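# Move the coaster can onto the turntable's orange spot

## Task

Lift the can that sits on the coaster and set it upright on the orange mark of the turntable, without moving the other cans already standing on the turntable.

## Robot and tools

Robot: two six-joint arms, left_arm and right_arm, each ending in a two-finger gripper whose fingers cannot fold. Joint order, always: waist, shoulder, elbow, forearm roll, wrist pitch, wrist roll. Waist and wrist roll are sign-reversed against the arm's own convention in everything sent and reported. Stated joint ranges: elbow -2.792 to 2.792 rad, all others -6.283 to 6.283 rad.

Frame: the scene frame. Origin at table-top height, halfway between the nominal bases; +x points out over the table, +z up, and left_arm is on the +y side (unrelated to image left/right). Calibrated bases: left_arm at (-0.051, +0.698, 0) m, right_arm at (+0.029, -0.592, 0) m, both nearly unrotated. Reported hand poses may be off by a few centimetres, more at long reach. The gripper's fingers point along its own +z and open and close along its y; end_effector_position is the spot between the pads when shut. The fingertips extend about 33 mm past it at gaps up to 40 mm, but only 9 mm when wide open.

Row format (shared by execute_actions and move): one flat list of 18 numbers, each in [-1, 1], covering both arms even when one stays still. Numbers 1-6 are left_arm joint offsets, 7-9 are its gripper position, force_limit, speed; 10-18 repeat this for right_arm. Joint numbers are scaled offsets, not poses: 1.0 equals 1.553 rad for waist and shoulder, 2.33 rad for elbow, 2.913 rad for the three wrist joints. They count from the "Joint targets" line as it stood when the action (or move) began, so sending the same offset twice moves twice. Sending 0 for all six joints holds an arm. The three gripper numbers are absolute commands: position +1 is fully open (140 mm), pads touch near -0.8, -1 closes until blocked; force_limit -1 gives about 14 N, 0 about 40 N, +1 about 58 N (a faster close adds force); speed -1 is about 30 mm/s, 0 about 140, +1 about 250. Both force_limit and speed begin at +1. To leave a gripper unchanged, resend its previous three numbers. Any request taking a joint more than 0.010 rad past its range is refused.

execute_actions: "actions" is a list of actions; each action is up to 15 rows, one per 1/30 s step, and a short action repeats its final row. "cameras" names images to return; an empty actions list returns state plus all images.

move: "target" is one row or a list of up to 15 rows, each counted from the same starting Joint targets. All joints travel together along joint-space paths (the hand curves), with no obstacle avoidance. "speed" in rad/s, 0.01 to 3.92, default 0.5, caps the joint with the most travel; one value or one per target. "blend" in rad rounds corners in a list (0 stops at each). "stop_force", 10 to 80 N, ends an arm's path when it feels that much push against its motion; use with a low speed, and omit it when backing away from contact. "zero" (default true) re-zeroes that force reading first. "blocking": false returns early while the move continues (not allowed with stop_force). The result adds a "move:" line: done, off_target, moving, held or fault, possibly limits=held.

wait: "seconds" 0 to 10, arms hold their last command. stop: brakes a running move. zoom_image: "camera" (cam_high, cam_left_wrist, cam_right_wrist) and "region" [x0, y0, x1, y1] in pixels of its latest 672x504 picture, at most 504 per side. finished_scene: "scene" is the current scene number; call only once the can stands on the spot unaided.

Results: per-arm end_effector_position (m), end_effector_quat_wxyz, velocities; Joint positions, velocities, targets (the base for your next offsets), torques, external torques, flange force (gripper axes, includes held weight, noisy), Wrist depth grids (7x7, mm ahead of each wrist camera), Tool commands, position_measured (counts: 3 open, ~139 at 60 mm, ~200 at 20 mm, 230 pads met). object_status: 0 moving, 1 blocked while opening, 2 blocked while closing (a grip), 3 reached commanded position or pads met. After closing with -1, check for 2. To tighten, raise force_limit and change position to -0.98. "joint sent to its limit" and "joint command not followed" (clearance check between arms) may appear; MOTOR HOT warns of overheating.

Avoid: a net 144 N on any arm part or a joint torque limit (wrist joints 42.7 N m) stops that arm for 10 s; arms are stiff, so aiming even slightly beyond firm contact can fault. Never squeeze or strike the other arm. Approach the can slowly, grip near its middle, lift clear, lower gently onto the spot and release only once it is resting. Do not bump the turntable's other cans, drop the can, or let anything leave the table. Loose objects may occasionally be nudged by outside pushes.

Each tool is called after "Call:" as name(argument=value, ...) on one line, values as JSON.

## Session

Call:
execute_actions(actions=[])

Scene clock: 0.00 s.
left_arm: end_effector_position=(+0.7869, +0.4406, +0.3906) position_measured=3 object_status=3 end_effector_quat_wxyz=(-0.143, +0.683, -0.028, +0.716) | right_arm: end_effector_position=(+0.5511, -0.3229, +0.2837) position_measured=3 object_status=3 end_effector_quat_wxyz=(-0.058, +0.834, +0.525, +0.157)
Joint positions: left_arm=[0.59 0.297 2.012 2.234 1.056 0.709] | right_arm=[-0.287 -0.069 1.955 0.227 0.987 -0.658]
Joint velocities: within noise
Joint torques (N m): no reading
External joint torques (N m): no reading
Flange force (N): no reading
Wrist depth (mm): cam_left_wrist=[- - - 1104 1015 853 814 / 1427 1259 - 1121 1145 881 856 / 1476 - - - - 1176 1189 / - 135 - - - - 113 / - 110 - - - - - / - - 1622 - - 1540 - / - 1814 1598 1529 1437 1355 -] | cam_right_wrist=[359 366 369 378 443 1369 1430 / 358 363 368 374 441 447 1430 / 358 366 371 377 442 454 1421 / 359 142 375 434 444 448 1421 / - 143 423 436 444 444 115 / 417 418 430 435 443 471 114 / 411 418 426 439 447 452 460]
Joint targets: left_arm=[0.590 0.297 2.012 2.234 1.056 0.709] | right_arm=[-0.287 -0.069 1.955 0.227 0.987 -0.658]
Tool commands: left_gripper/position=+1.0 left_gripper/force_limit=+1.0 left_gripper/speed=+1.0 right_gripper/position=+1.0 right_gripper/force_limit=+1.0 right_gripper/speed=+1.0

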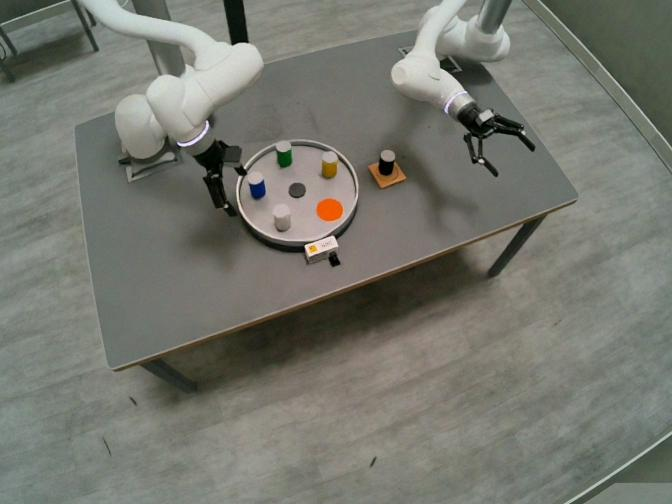

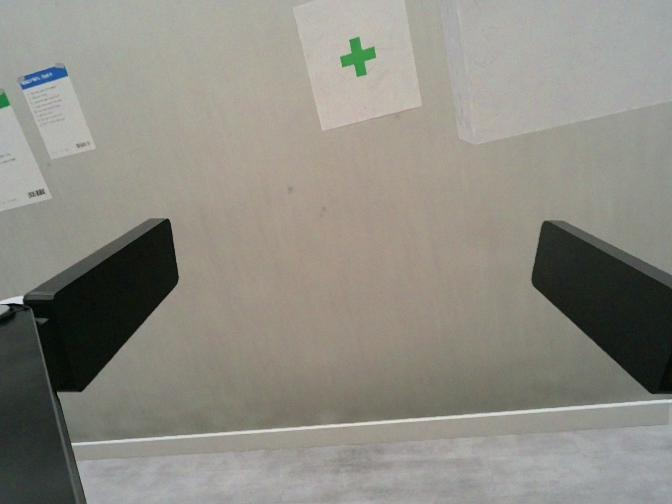

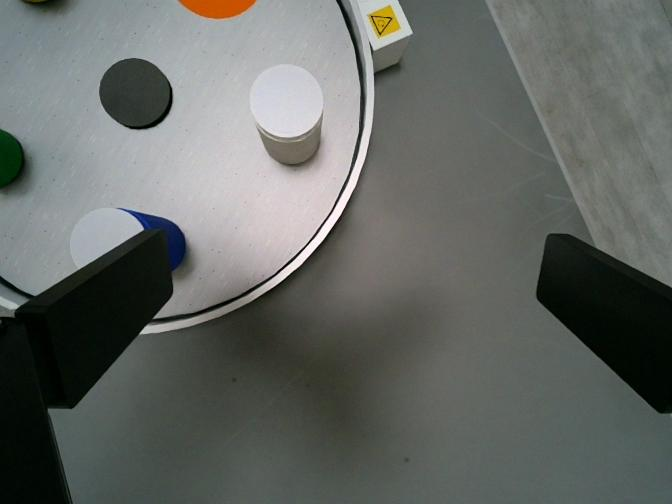

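Call:
zoom_image(camera="cam_high", region=[225, 125, 425, 275])

Scaled by 2.520.

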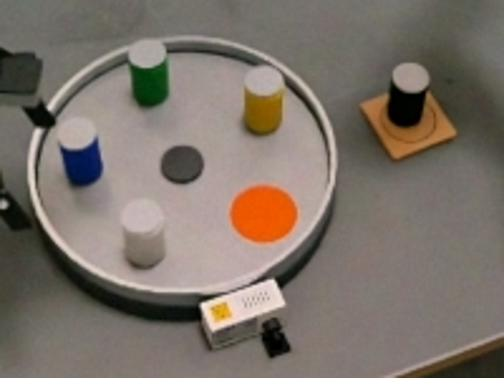

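Call:
move(target=[0.1494,-0.0251,-0.1438,-0.7669,0.0515,0.2887,0.3,-1,0,0.19,0,0,0,0,0,1,1,1], speed=1.6, cameras=["all"])

Scene clock: 4.53 s.
left_arm: end_effector_position=(+0.4323, +0.2165, +0.2203) position_measured=91 object_status=3 end_effector_quat_wxyz=(+0.000, +0.415, +0.910, +0.000) | right_arm: end_effector_position=(+0.6069, -0.4863, +0.2837) position_measured=3 object_status=3 end_effector_quat_wxyz=(-0.034, +0.903, +0.397, +0.164)
Joint positions: left_arm=[0.822 0.258 1.677 0 1.206 1.55] | right_arm=[0.008 -0.069 1.955 0.227 0.987 -0.658]
Joint torques (N m): left_arm=[0.87 -62.09 -36.21 4.18 -0.34 0.25] | right_arm=[-1.16 -35.18 -38.9 4.43 -0.39 0.53]
External joint torques (N m): left_arm=[-0.88 -5.13 -3.96 -0.05 0.38 -0.25] | right_arm=[1.14 1.73 -1.91 0.06 -0.32 -0.54]
Flange force (N): left_arm=[-0.2 1.7 -8.2] | right_arm=[3.7 4.7 0.2]
Wrist depth (mm): cam_left_wrist=[307 308 308 311 - 308 308 / 325 327 324 328 327 323 332 / 347 345 344 338 333 354 344 / 361 110 152 376 259 125 368 / - 82 331 390 396 107 87 / - 64 328 363 420 - - / - - 389 389 479 - -] | cam_right_wrist=[358 365 434 428 1394 1430 1459 / 320 368 429 433 445 1440 1344 / 360 379 421 435 440 1328 1403 / 347 142 426 434 442 451 1394 / - 132 428 433 435 447 115 / 415 418 429 438 443 452 114 / 412 420 426 439 447 444 457]
Joint targets: left_arm=[0.822 0.258 1.677 0.000 1.206 1.550] | right_arm=[0.008 -0.069 1.955 0.227 0.987 -0.658]
move: done
camera_calibration:
cam_left_wrist: T_world_to_cam=[[0.75132, 0.659793, 0.0137959, -0.469159], [0.614167, -0.706708, 0.35123, -0.184993], [0.241489, -0.255413, -0.936188, 0.303856], [0, 0, 0, 1]] pos_world=[0.392727, 0.25642, 0.355914]
cam_right_wrist: T_world_to_cam=[[0.737053, -0.671356, 0.0776753, -0.789896], [-0.672795, -0.739765, -0.00978351, 0.0625983], [0.0640297, -0.0450486, -0.996931, 0.363304], [0, 0, 0, 1]] pos_world=[0.601049, -0.467627, 0.424157]

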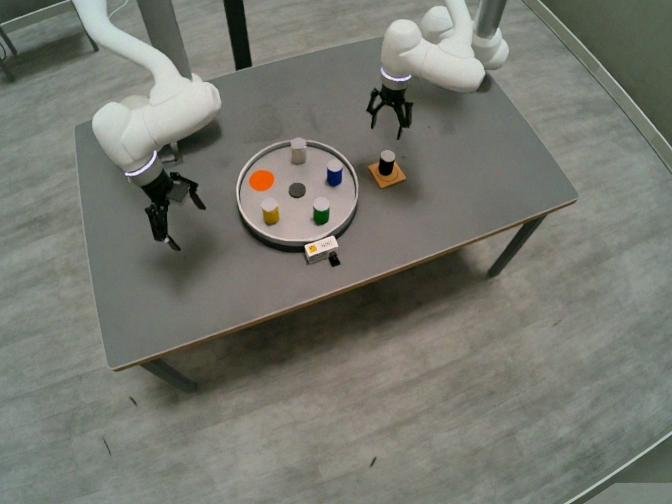

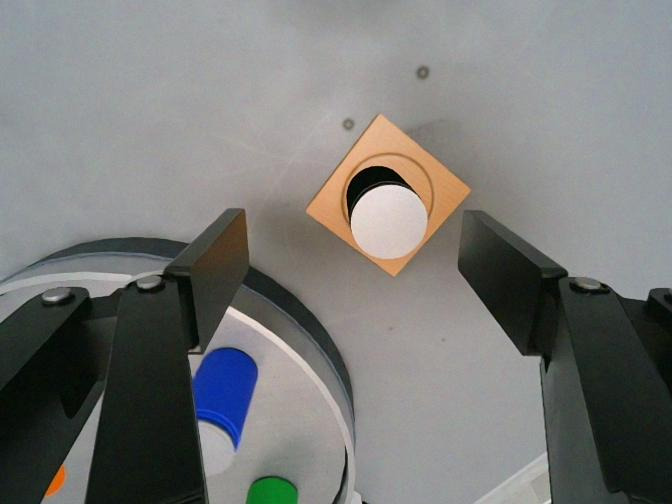

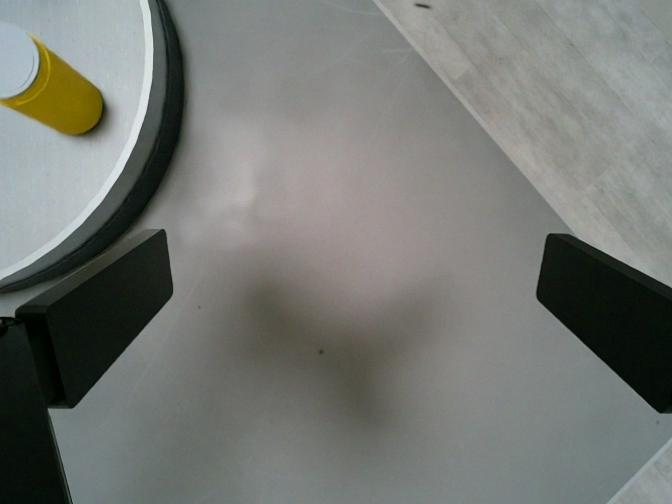

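Call:
move(target=[-0.0238,0.0476,0.0162,0,-0.0382,0,0.3,-1,0,0,0,0,0,0,0,1,1,1], speed=0.4, cameras=["cam_high","cam_left_wrist"])

Call:
wait(seconds=0.5, cameras=["cam_high"])

Scene clock: 6.23 s.
left_arm: end_effector_position=(+0.4624, +0.2216, +0.1501) position_measured=91 object_status=3 end_effector_quat_wxyz=(+0.000, +0.398, +0.917, +0.000) | right_arm: end_effector_position=(+0.6069, -0.4864, +0.2837) position_measured=3 object_status=3 end_effector_quat_wxyz=(-0.034, +0.903, +0.397, +0.164)
Joint positions: left_arm=[0.785 0.332 1.714 0 1.095 1.55] | right_arm=[0.008 -0.069 1.955 0.227 0.987 -0.658]
Joint torques (N m): left_arm=[1.14 -68.8 -34.86 3.98 -0.46 -0.1] | right_arm=[-1.32 -35.05 -38.98 4.48 -0.44 0.56]
External joint torques (N m): left_arm=[-1.1 -4 -3.31 -0.06 0.5 0.1] | right_arm=[1.26 1.04 -2.07 0.03 -0.28 -0.56]
Flange force (N): left_arm=[-1.2 1.5 -7.0] | right_arm=[3.2 4.2 -0.8]
Wrist depth (mm): cam_left_wrist=[246 247 246 247 246 247 246 / 262 262 261 256 262 264 257 / 279 277 275 229 266 279 281 / 259 290 152 192 276 140 295 / - 82 284 323 324 115 87 / - 64 279 333 342 - - / - - 302 366 373 - -] | cam_right_wrist=[300 363 424 438 1421 1403 1421 / 361 363 425 432 446 1360 1421 / 357 376 422 437 440 450 1394 / 347 142 422 435 442 445 1459 / - 132 427 438 440 448 114 / 418 422 431 434 443 455 114 / 413 423 428 432 443 450 464]
Joint targets: left_arm=[0.785 0.332 1.714 0.000 1.094 1.550] | right_arm=[0.008 -0.069 1.955 0.227 0.987 -0.658]
move: done
camera_calibration:
cam_left_wrist: T_world_to_cam=[[0.726374, 0.687166, 0.013564, -0.488762], [0.64006, -0.683508, 0.350914, -0.192305], [0.250407, -0.246213, -0.93631, 0.225996], [0, 0, 0, 1]] pos_world=[0.42152, 0.260062, 0.285714]
Images, in order (width x height): cam_high 672x504, cam_left_wrist 672x504.

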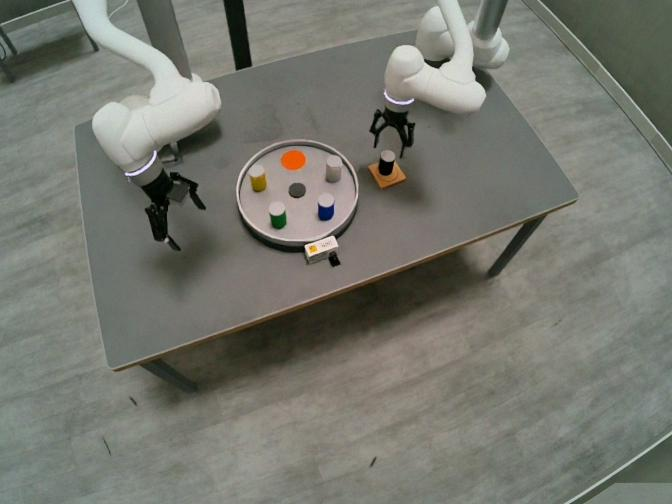

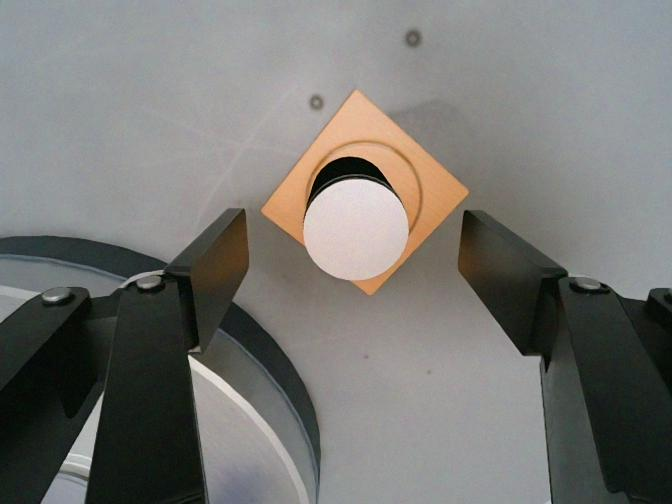

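Scene clock: 6.73 s.
left_arm: end_effector_position=(+0.4624, +0.2216, +0.1500) position_measured=91 object_status=3 end_effector_quat_wxyz=(+0.000, +0.398, +0.918, +0.000) | right_arm: end_effector_position=(+0.6069, -0.4864, +0.2837) position_measured=3 object_status=3 end_effector_quat_wxyz=(-0.034, +0.903, +0.397, +0.164)
Joint positions: left_arm=[0.785 0.332 1.714 0 1.094 1.55] | right_arm=[0.008 -0.069 1.955 0.227 0.987 -0.658]
Joint torques (N m): left_arm=[1.73 -66.84 -34.84 4.01 -0.37 -0.02] | right_arm=[-0.79 -35.14 -38.94 4.32 -0.41 0.56]
External joint torques (N m): left_arm=[-1.67 -5.76 -3.2 -0.1 0.42 0.02] | right_arm=[0.83 1.31 -1.94 0.17 -0.3 -0.56]
Flange force (N): left_arm=[1.6 2.2 -8.1] | right_arm=[3.8 3.8 -0.2]
Wrist depth (mm): cam_left_wrist=[246 248 249 246 244 243 245 / 260 261 261 256 256 264 259 / 279 277 273 259 269 277 277 / 265 289 152 192 277 125 297 / - 82 283 316 318 - 87 / - 64 274 343 339 - - / - - 302 368 - - -] | cam_right_wrist=[361 365 425 429 1328 1498 1352 / 316 362 422 434 440 1468 1412 / 357 374 429 437 437 452 1430 / 349 142 426 433 437 451 1440 / - 132 430 432 442 452 114 / - 421 427 437 447 451 114 / - 421 429 428 444 446 457]
Joint targets: left_arm=[0.785 0.332 1.714 0.000 1.094 1.550] | right_arm=[0.008 -0.069 1.955 0.227 0.987 -0.658]
Tool commands: left_gripper/position=+0.3 left_gripper/force_limit=-1.0 left_gripper/speed=+0.0 right_gripper/position=+1.0 right_gripper/force_limit=+1.0 right_gripper/speed=+1.0
wait: 0.50 s; at rest by 0.17 s
Images, in order (width x height): cam_high 672x504.

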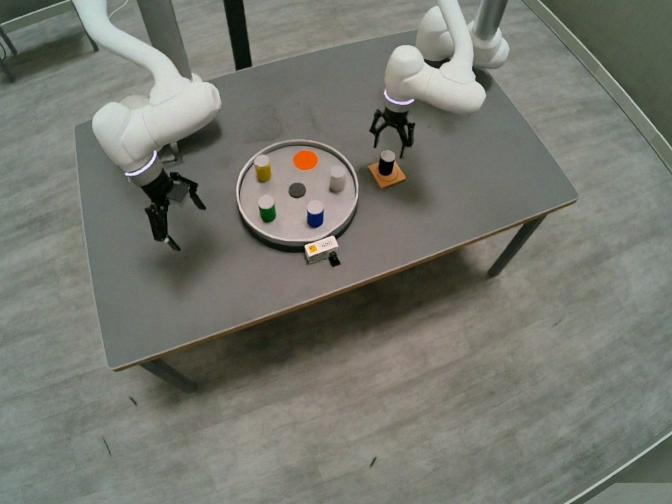

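Call:
move(target=[[0,0.0389,0.0267,0,-0.0418,0,0.3,-1,0,0,0,0,0,0,0,1,1,1],[0,0.0389,0.0267,0,-0.0418,0,-1,0,-1,0,0,0,0,0,0,1,1,1]], speed=0.3, cameras=["cam_high","cam_left_wrist"])

Scene clock: 10.30 s.
left_arm: end_effector_position=(+0.4622, +0.2218, +0.0778) position_measured=153 object_status=0 end_effector_quat_wxyz=(+0.000, +0.398, +0.917, +0.000) | right_arm: end_effector_position=(+0.6069, -0.4864, +0.2837) position_measured=3 object_status=3 end_effector_quat_wxyz=(-0.034, +0.903, +0.397, +0.164)
Joint positions: left_arm=[0.785 0.393 1.777 0 0.973 1.55] | right_arm=[0.008 -0.069 1.955 0.227 0.987 -0.658]
Joint torques (N m): left_arm=[0.58 -59.29 -26.24 4.19 -1.24 -0.04] | right_arm=[-0.73 -34.99 -38.91 4.3 -0.46 0.52]
External joint torques (N m): left_arm=[-0.55 -16.62 -9.18 -0.55 1.29 0.04] | right_arm=[0.67 1.04 -1.98 0.2 -0.25 -0.52]
Flange force (N): left_arm=[2.8 0.5 -24.6] | right_arm=[3.8 3.4 -0.5]
Wrist depth (mm): cam_left_wrist=[183 183 183 183 185 184 184 / 195 194 194 190 192 194 194 / 206 207 207 190 194 206 207 / 221 217 138 117 118 218 221 / - 89 83 123 122 - 83 / - - 64 255 - - - / - - - 273 - - 67] | cam_right_wrist=[360 363 423 435 1360 1403 1478 / 327 363 430 427 443 1360 1412 / 359 382 421 436 443 450 1449 / 346 142 427 432 443 445 1459 / - 132 431 431 450 447 114 / 414 422 426 437 444 452 99 / 417 418 430 437 443 444 -]
Joint targets: left_arm=[0.785 0.393 1.777 0.000 0.973 1.550] | right_arm=[0.008 -0.069 1.955 0.227 0.987 -0.658]
move: done
camera_calibration:
cam_left_wrist: T_world_to_cam=[[0.726367, 0.687172, 0.0136035, -0.487786], [0.640307, -0.683757, 0.349975, -0.166679], [0.249794, -0.2455, -0.93666, 0.158594], [0, 0, 0, 1]] pos_world=[0.421422, 0.260159, 0.213518]
Images, in order (width x height): cam_high 672x504, cam_left_wrist 672x504.

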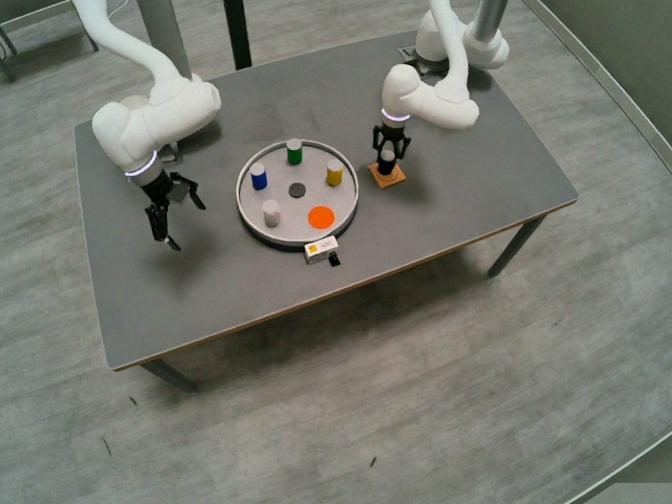

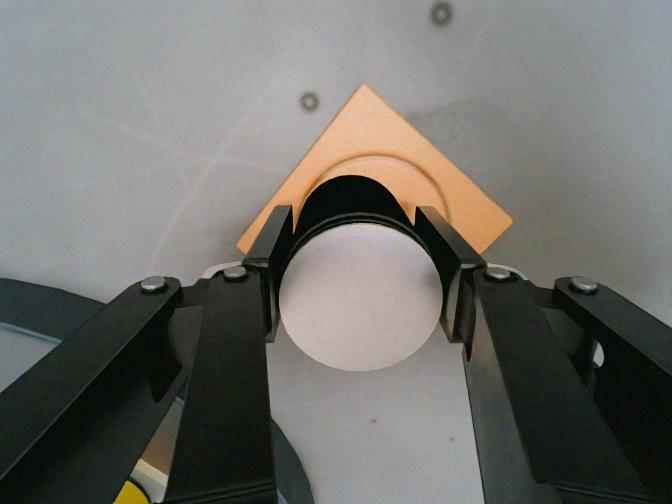

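Call:
wait(seconds=0.7)

Call:
move(target=[[0,-0.0757,-0.0686,0,0.0950,0,-1,0,-1,0,0,0,0,0,0,1,1,1],[0.1133,0.0793,-0.2176,0,0.1315,0.3412,-1,0,-1,0,0,0,0,0,0,1,1,1]], speed=[0.4,0.8], blend=0.05, cameras=["cam_high","cam_left_wrist"])

Scene clock: 12.67 s.
left_arm: end_effector_position=(+0.4622, +0.2218, +0.0778) position_measured=153 object_status=2 end_effector_quat_wxyz=(+0.000, +0.398, +0.917, +0.000) | right_arm: end_effector_position=(+0.6069, -0.4864, +0.2837) position_measured=3 object_status=3 end_effector_quat_wxyz=(-0.034, +0.903, +0.397, +0.164)
Joint positions: left_arm=[0.785 0.393 1.777 0 0.973 1.55] | right_arm=[0.008 -0.069 1.955 0.227 0.987 -0.658]
Joint torques (N m): left_arm=[-0.61 -58.69 -26.31 4.17 -1.16 -0.07] | right_arm=[-0.76 -35.31 -38.91 4.32 -0.44 0.55]
External joint torques (N m): left_arm=[0.71 -17.34 -9.21 -0.51 1.2 0.07] | right_arm=[0.87 1.57 -2.13 0.19 -0.28 -0.55]
Flange force (N): left_arm=[3.8 -1.4 -25.1] | right_arm=[4.3 4.4 -0.1]
Wrist depth (mm): cam_left_wrist=[183 183 183 183 184 184 184 / 194 194 194 190 191 195 195 / 206 207 207 189 195 206 207 / 221 218 138 116 118 218 221 / - 89 82 123 120 - 80 / - - 64 255 255 - - / - - - 272 - - 67] | cam_right_wrist=[360 362 424 430 1377 1377 1377 / 355 365 422 434 443 1440 1386 / 359 382 429 437 441 454 1360 / 346 142 429 436 449 452 1412 / - 132 430 438 439 449 115 / - 421 426 435 438 451 114 / - 426 425 435 443 450 455]
Joint targets: left_arm=[0.785 0.393 1.777 0.000 0.973 1.550] | right_arm=[0.008 -0.069 1.955 0.227 0.987 -0.658]
Tool commands: left_gripper/position=-1.0 left_gripper/force_limit=+0.0 left_gripper/speed=-1.0 right_gripper/position=+1.0 right_gripper/force_limit=+1.0 right_gripper/speed=+1.0
wait: 0.70 s; at rest from the start

Scene clock: 15.23 s.
left_arm: end_effector_position=(+0.4572, +0.0127, +0.2402) position_measured=153 object_status=2 end_effector_quat_wxyz=(+0.000, +0.000, +1.000, +0.000) | right_arm: end_effector_position=(+0.6069, -0.4864, +0.2837) position_measured=3 object_status=3 end_effector_quat_wxyz=(-0.034, +0.903, +0.397, +0.164)
Joint positions: left_arm=[0.961 0.516 1.27 0 1.356 2.544] | right_arm=[0.008 -0.069 1.955 0.227 0.987 -0.658]
Joint torques (N m): left_arm=[1.3 -89.81 -39.77 4.29 -0.4 0.03] | right_arm=[-1.37 -35.13 -38.9 4.35 -0.47 0.5]
External joint torques (N m): left_arm=[-1.44 -4.4 -2.17 -0.02 0.42 -0.03] | right_arm=[1.42 1.43 -2.07 0.16 -0.25 -0.5]
Flange force (N): left_arm=[-0.7 2.0 -5.0] | right_arm=[3.2 5.0 -0.5]
Wrist depth (mm): cam_left_wrist=[281 278 274 206 279 322 - / 295 296 293 291 300 346 349 / 311 309 310 307 313 357 360 / 333 330 123 117 117 383 394 / - 89 83 121 121 - 80 / - - 65 451 - - - / - - - 490 - - 67] | cam_right_wrist=[356 365 418 430 1360 1394 1421 / 360 365 427 432 439 1344 1403 / 363 378 423 442 435 452 1412 / 347 142 427 431 443 447 1459 / - 132 420 433 441 449 115 / 414 419 430 435 438 453 114 / 417 421 424 433 440 451 460]
Joint targets: left_arm=[0.961 0.516 1.269 0.000 1.356 2.544] | right_arm=[0.008 -0.069 1.955 0.227 0.987 -0.658]
move: done
camera_calibration:
cam_left_wrist: T_world_to_cam=[[-0.00465957, 0.999902, 0.0132136, -0.0123125], [0.936451, -0.000271882, 0.350799, -0.507505], [0.350768, 0.0140085, -0.936358, 0.21105], [0, 0, 0, 1]] pos_world=[0.401167, 0.00921679, 0.375813]
Images, in order (width x height): cam_high 672x504, cam_left_wrist 672x504.

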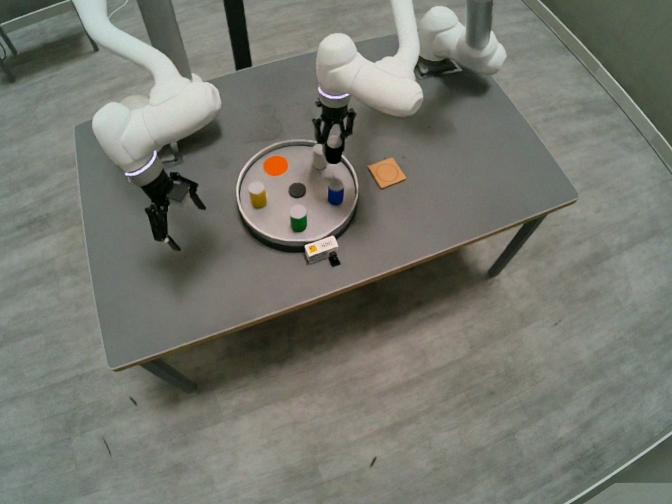

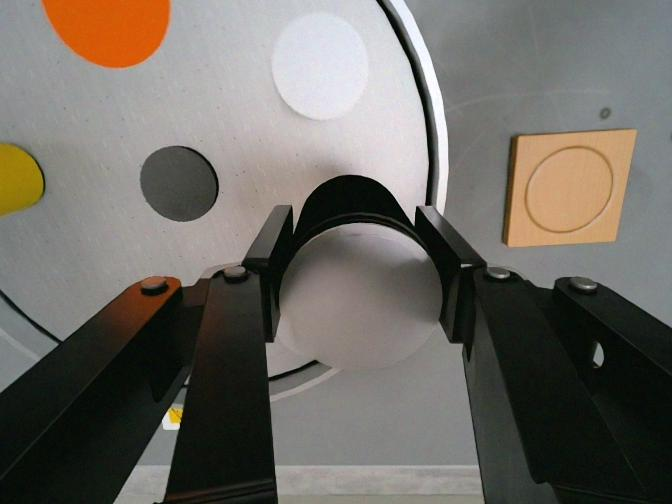

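Call:
zoom_image(camera="cam_left_wrist", region=[440, 110, 660, 275])

Scaled by 2.291.

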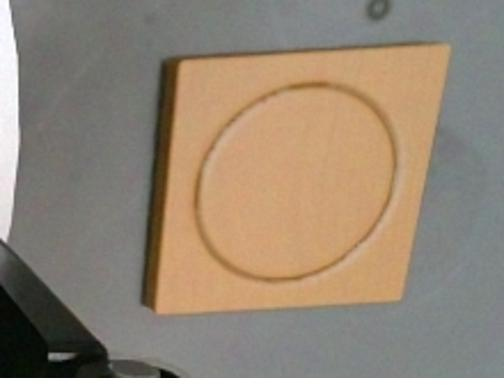

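Call:
move(target=[-0.0077,-0.0039,0.0040,0,-0.0011,0,-1,0,-1,0,0,0,0,0,0,1,1,1], cameras=["cam_high","cam_left_wrist"])

Scene clock: 17.57 s.
left_arm: end_effector_position=(+0.4632, +0.0217, +0.2403) position_measured=153 object_status=2 end_effector_quat_wxyz=(+0.000, -0.006, +1.000, +0.000) | right_arm: end_effector_position=(+0.6069, -0.4864, +0.2837) position_measured=3 object_status=3 end_effector_quat_wxyz=(-0.034, +0.903, +0.397, +0.164)
Joint positions: left_arm=[0.949 0.51 1.279 0 1.353 2.544] | right_arm=[0.008 -0.069 1.955 0.227 0.987 -0.658]
Joint torques (N m): left_arm=[3.71 -87.94 -38.93 4.33 -0.39 -0.03] | right_arm=[-0.85 -35.29 -38.83 4.38 -0.45 0.49]
External joint torques (N m): left_arm=[-3.52 -5.56 -2.94 -0.08 0.41 0.03] | right_arm=[0.85 1.95 -1.97 0.11 -0.26 -0.5]
Flange force (N): left_arm=[-2.7 3.3 -6.4] | right_arm=[4.4 4.7 0.3]
Wrist depth (mm): cam_left_wrist=[276 278 277 277 317 326 325 / 295 295 295 293 303 341 344 / 312 308 310 305 321 359 362 / 334 329 123 116 118 374 394 / - 89 82 123 121 - 80 / - - 64 453 - - - / - - - 1586 - - 67] | cam_right_wrist=[333 366 424 435 1403 1369 1421 / 361 365 425 429 440 1403 1412 / 359 382 427 430 441 453 1430 / 350 142 426 434 440 449 1394 / - 123 431 435 442 448 114 / - 421 425 440 441 453 99 / 418 417 426 435 443 455 458]
Joint targets: left_arm=[0.949 0.510 1.279 0.000 1.353 2.544] | right_arm=[0.008 -0.069 1.955 0.227 0.987 -0.658]
move: done
camera_calibration:
cam_left_wrist: T_world_to_cam=[[-0.0166192, 0.999775, 0.0132161, -0.015772], [0.936401, 0.010929, 0.350762, -0.513362], [0.350538, 0.018205, -0.936372, 0.208931], [0, 0, 0, 1]] pos_world=[0.407212, 0.0175754, 0.375913]
Images, in order (width x height): cam_high 672x504, cam_left_wrist 672x504.

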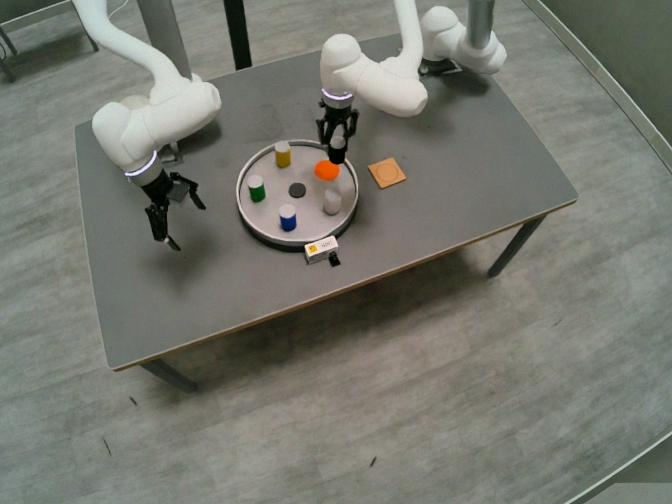

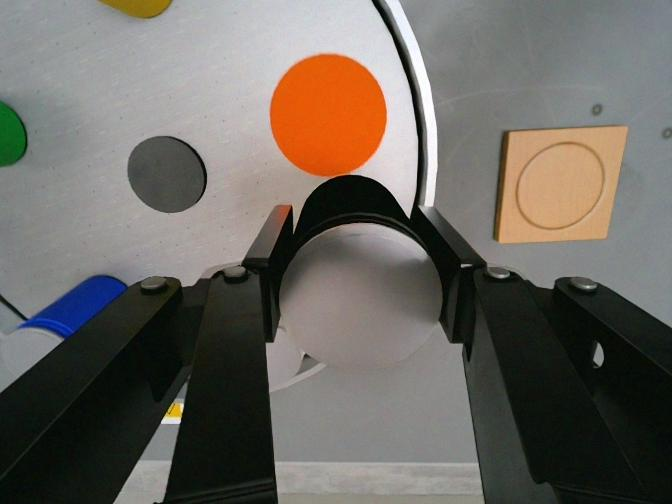

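Call:
wait(seconds=4)

Scene clock: 23.43 s.
left_arm: end_effector_position=(+0.4632, +0.0218, +0.2403) position_measured=153 object_status=2 end_effector_quat_wxyz=(+0.000, -0.006, +1.000, +0.000) | right_arm: end_effector_position=(+0.6069, -0.4864, +0.2837) position_measured=3 object_status=3 end_effector_quat_wxyz=(-0.034, +0.903, +0.397, +0.164)
Joint positions: left_arm=[0.949 0.51 1.279 0 1.353 2.544] | right_arm=[0.008 -0.069 1.955 0.227 0.987 -0.658]
Joint torques (N m): left_arm=[1.22 -88.61 -39.15 4.27 -0.42 -0.03] | right_arm=[-0.86 -35.11 -38.81 4.42 -0.43 0.51]
External joint torques (N m): left_arm=[-1.16 -4.8 -2.64 -0.01 0.44 0.03] | right_arm=[0.84 1.55 -2.06 0.08 -0.28 -0.51]
Flange force (N): left_arm=[-0.7 1.3 -5.8] | right_arm=[4.2 4.3 -0.1]
Wrist depth (mm): cam_left_wrist=[278 278 278 278 316 320 321 / 294 297 295 216 303 345 344 / 313 309 309 221 312 358 357 / 334 328 123 116 118 380 391 / - 89 83 123 121 - 83 / - - 64 448 - - - / - - - 1574 - - 67] | cam_right_wrist=[316 362 427 430 1403 1336 1394 / 359 365 426 431 442 1440 1320 / 358 381 427 431 440 1412 1488 / 345 141 429 433 438 449 1430 / - 131 425 435 443 450 115 / 409 419 424 438 445 452 114 / 417 419 418 421 438 450 461]
Joint targets: left_arm=[0.949 0.510 1.279 0.000 1.353 2.544] | right_arm=[0.008 -0.069 1.955 0.227 0.987 -0.658]
Tool commands: left_gripper/position=-1.0 left_gripper/force_limit=+0.0 left_gripper/speed=-1.0 right_gripper/position=+1.0 right_gripper/force_limit=+1.0 right_gripper/speed=+1.0
wait: 4.00 s; at rest from the start

Call:
wait(seconds=2.85)

Call:
move(target=[0.0026,0.0440,0.0496,0,-0.0632,0,-1,0,-1,0,0,0,0,0,0,1,1,1], speed=0.4)

Scene clock: 26.40 s.
left_arm: end_effector_position=(+0.4632, +0.0218, +0.2403) position_measured=153 object_status=2 end_effector_quat_wxyz=(+0.000, -0.006, +1.000, +0.000) | right_arm: end_effector_position=(+0.6069, -0.4864, +0.2837) position_measured=3 object_status=3 end_effector_quat_wxyz=(-0.034, +0.903, +0.397, +0.164)
Joint positions: left_arm=[0.949 0.51 1.279 0 1.353 2.544] | right_arm=[0.008 -0.069 1.955 0.227 0.987 -0.658]
Joint torques (N m): left_arm=[0.92 -89.02 -39.35 4.25 -0.4 -0.06] | right_arm=[-0.79 -35.08 -38.93 4.36 -0.49 0.52]
External joint torques (N m): left_arm=[-1.01 -4.68 -2.62 0.03 0.43 0.06] | right_arm=[0.83 1.05 -2.2 0.15 -0.23 -0.53]
Flange force (N): left_arm=[-0.6 1.1 -5.7] | right_arm=[3.9 3.9 -0.8]
Wrist depth (mm): cam_left_wrist=[272 276 277 279 321 326 328 / 294 299 294 296 304 344 344 / 313 309 313 306 318 358 365 / 333 330 123 117 118 375 393 / - 89 82 123 121 - 80 / - - 64 455 - - - / - - - 1540 - - 67] | cam_right_wrist=[361 362 424 430 1328 1394 1403 / 331 366 423 435 443 1412 1421 / 358 380 423 436 440 451 1412 / 349 142 427 436 440 444 127 / - 132 429 433 439 449 115 / 413 421 425 438 443 455 115 / 414 421 427 451 443 451 456]
Joint targets: left_arm=[0.949 0.510 1.279 0.000 1.353 2.544] | right_arm=[0.008 -0.069 1.955 0.227 0.987 -0.658]
Tool commands: left_gripper/position=-1.0 left_gripper/force_limit=+0.0 left_gripper/speed=-1.0 right_gripper/position=+1.0 right_gripper/force_limit=+1.0 right_gripper/speed=+1.0
wait: 2.87 s; at rest by 0.07 s

Scene clock: 27.40 s.
left_arm: end_effector_position=(+0.4633, +0.0156, +0.1207) position_measured=153 object_status=2 end_effector_quat_wxyz=(+0.000, -0.004, +1.000, +0.000) | right_arm: end_effector_position=(+0.6069, -0.4864, +0.2837) position_measured=3 object_status=3 end_effector_quat_wxyz=(-0.034, +0.903, +0.397, +0.164)
Joint positions: left_arm=[0.953 0.578 1.394 0 1.169 2.544] | right_arm=[0.008 -0.069 1.955 0.227 0.987 -0.658]
Joint torques (N m): left_arm=[1.13 -91.07 -37.8 4.09 -0.5 -0.15] | right_arm=[-0.35 -35.39 -38.89 4.39 -0.47 0.5]
External joint torques (N m): left_arm=[-1.17 -6.38 -1.7 -0.07 0.52 0.15] | right_arm=[0.1 1.39 -1.91 0.11 -0.24 -0.5]
Flange force (N): left_arm=[1.9 4.6 -6.4] | right_arm=[4.8 2.9 0.1]
Wrist depth (mm): cam_left_wrist=[173 173 173 173 174 219 221 / 183 184 184 184 185 230 233 / 189 192 195 179 196 243 236 / 200 202 138 116 118 259 254 / - 89 83 123 121 - 83 / - - 64 242 235 - - / - - - 248 - - 67] | cam_right_wrist=[325 366 426 435 1360 1344 1449 / 360 363 426 430 444 1394 1403 / 362 373 421 438 454 450 1478 / 348 142 425 436 440 451 1449 / - 132 422 436 443 445 114 / 412 420 431 433 458 453 99 / 416 420 426 432 441 452 458]
Joint targets: left_arm=[0.953 0.578 1.394 0.000 1.168 2.544] | right_arm=[0.008 -0.069 1.955 0.227 0.987 -0.658]
move: done

Call:
execute_actions(actions=[[[0,0,0,0,0,0,-1,0,-1,0,0,0,0,0,0,1,1,1],[0,0,0,0,0,0,-1,0,-1,0,0,0,0,0,0,1,1,1],[0,0,0,0,0,0,-1,0,-1,0,0,0,0,0,0,1,1,1],[0,0,0,0,0,0,-1,0,-1,0,0,0,0,0,0,1,1,1],[0,0,0,0,0,0,0.3,0,-0.3,0,0,0,0,0,0,1,1,1]]])

Call:
move(target=[0,-0.0440,-0.0496,0,0.0632,0,0.3,0,-0.3,0,0,0,0,0,0,1,1,1], speed=0.4, cameras=["cam_high","cam_left_wrist"])

Scene clock: 28.37 s.
left_arm: end_effector_position=(+0.4633, +0.0156, +0.1206) position_measured=91 object_status=0 end_effector_quat_wxyz=(+0.000, -0.004, +1.000, +0.000) | right_arm: end_effector_position=(+0.6069, -0.4864, +0.2837) position_measured=3 object_status=3 end_effector_quat_wxyz=(-0.034, +0.903, +0.397, +0.164)
Joint positions: left_arm=[0.953 0.578 1.394 0 1.168 2.544] | right_arm=[0.008 -0.069 1.955 0.227 0.987 -0.658]
Joint torques (N m): left_arm=[1.15 -91.17 -36.19 4.01 -0.34 -0.03] | right_arm=[-0.9 -35.32 -38.79 4.33 -0.45 0.53]
External joint torques (N m): left_arm=[-1.24 -6.25 -3.3 0.01 0.35 0.03] | right_arm=[0.96 1.47 -2.27 0.18 -0.28 -0.53]
Flange force (N): left_arm=[-0.7 1.4 -7.5] | right_arm=[4.2 4.6 -0.4]
Wrist depth (mm): cam_left_wrist=[172 173 173 173 174 217 221 / 183 184 184 184 186 174 233 / 189 192 195 195 196 242 238 / 200 198 152 203 208 136 253 / - 82 217 140 219 115 87 / - 64 240 134 220 - - / - - 259 240 325 - -] | cam_right_wrist=[358 362 423 436 1360 1344 1394 / 340 363 430 437 443 1468 1449 / 357 380 428 437 437 453 1421 / 348 142 425 434 440 446 1440 / - 132 428 440 443 451 115 / 414 424 429 436 441 452 114 / 412 422 430 436 443 452 458]
Joint targets: left_arm=[0.953 0.578 1.394 0.000 1.168 2.544] | right_arm=[0.008 -0.069 1.955 0.227 0.987 -0.658]

Scene clock: 29.37 s.
left_arm: end_effector_position=(+0.4605, +0.0197, +0.2402) position_measured=91 object_status=3 end_effector_quat_wxyz=(+0.000, -0.004, +1.000, +0.000) | right_arm: end_effector_position=(+0.6069, -0.4864, +0.2837) position_measured=3 object_status=3 end_effector_quat_wxyz=(-0.034, +0.903, +0.397, +0.164)
Joint positions: left_arm=[0.953 0.51 1.279 0 1.352 2.544] | right_arm=[0.008 -0.069 1.955 0.227 0.987 -0.658]
Joint torques (N m): left_arm=[0.94 -86.75 -38.85 4.3 -0.71 -0.07] | right_arm=[-0.5 -34.95 -38.97 4.37 -0.46 0.48]
External joint torques (N m): left_arm=[-0.68 -7.12 -3.3 -0.02 0.72 0.07] | right_arm=[0.61 0.99 -2.16 0.15 -0.26 -0.49]
Flange force (N): left_arm=[1.0 2.5 -7.9] | right_arm=[4.0 3.5 -0.7]
Wrist depth (mm): cam_left_wrist=[277 277 277 278 322 326 322 / 293 294 294 217 299 343 341 / 313 309 311 315 321 359 357 / 336 327 152 339 331 370 396 / - 82 270 355 421 107 87 / - 64 382 452 440 - - / - - 1518 1672 1686 - -] | cam_right_wrist=[310 368 426 432 1377 1377 1412 / 362 365 428 429 441 1394 1403 / 359 382 429 432 439 454 1430 / 347 142 432 437 444 443 1440 / - 123 430 437 444 447 114 / 414 419 431 435 442 446 114 / 415 423 430 434 442 446 -]
Joint targets: left_arm=[0.953 0.510 1.279 0.000 1.353 2.544] | right_arm=[0.008 -0.069 1.955 0.227 0.987 -0.658]
move: done
camera_calibration:
cam_left_wrist: T_world_to_cam=[[-0.0126992, 0.999831, 0.0132973, -0.0156462], [0.936445, 0.00722939, 0.350741, -0.510747], [0.350585, 0.0169064, -0.936378, 0.209815], [0, 0, 0, 1]] pos_world=[0.40453, 0.0157888, 0.375814]
Images, in order (width x height): cam_high 672x504, cam_left_wrist 672x504.

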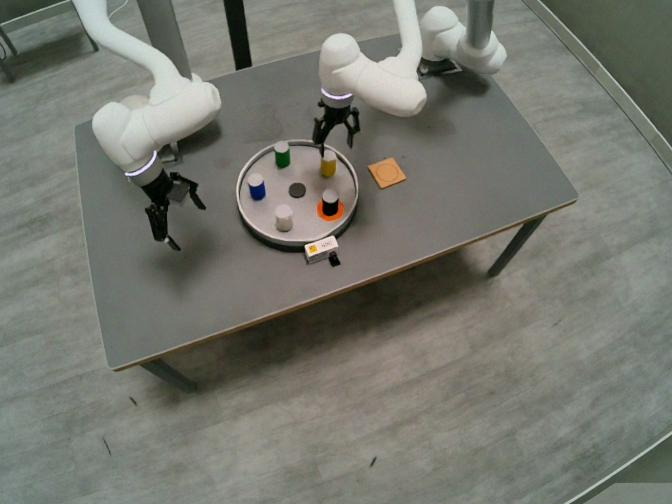

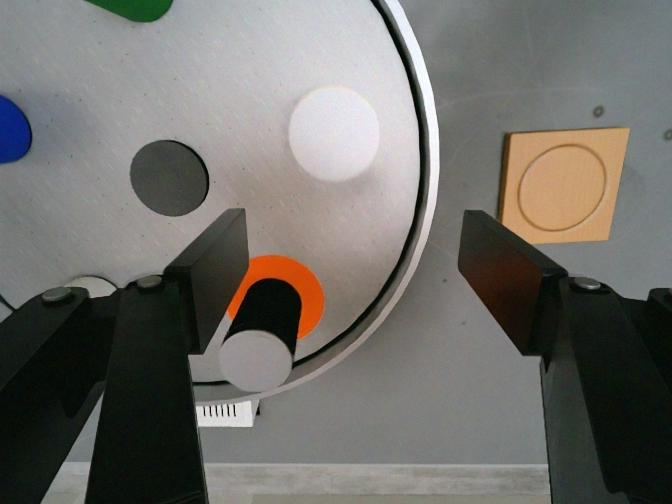

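Standing on the orange spot.

Call:
finished_scene(scene=1)

The scene is finished: the task was done.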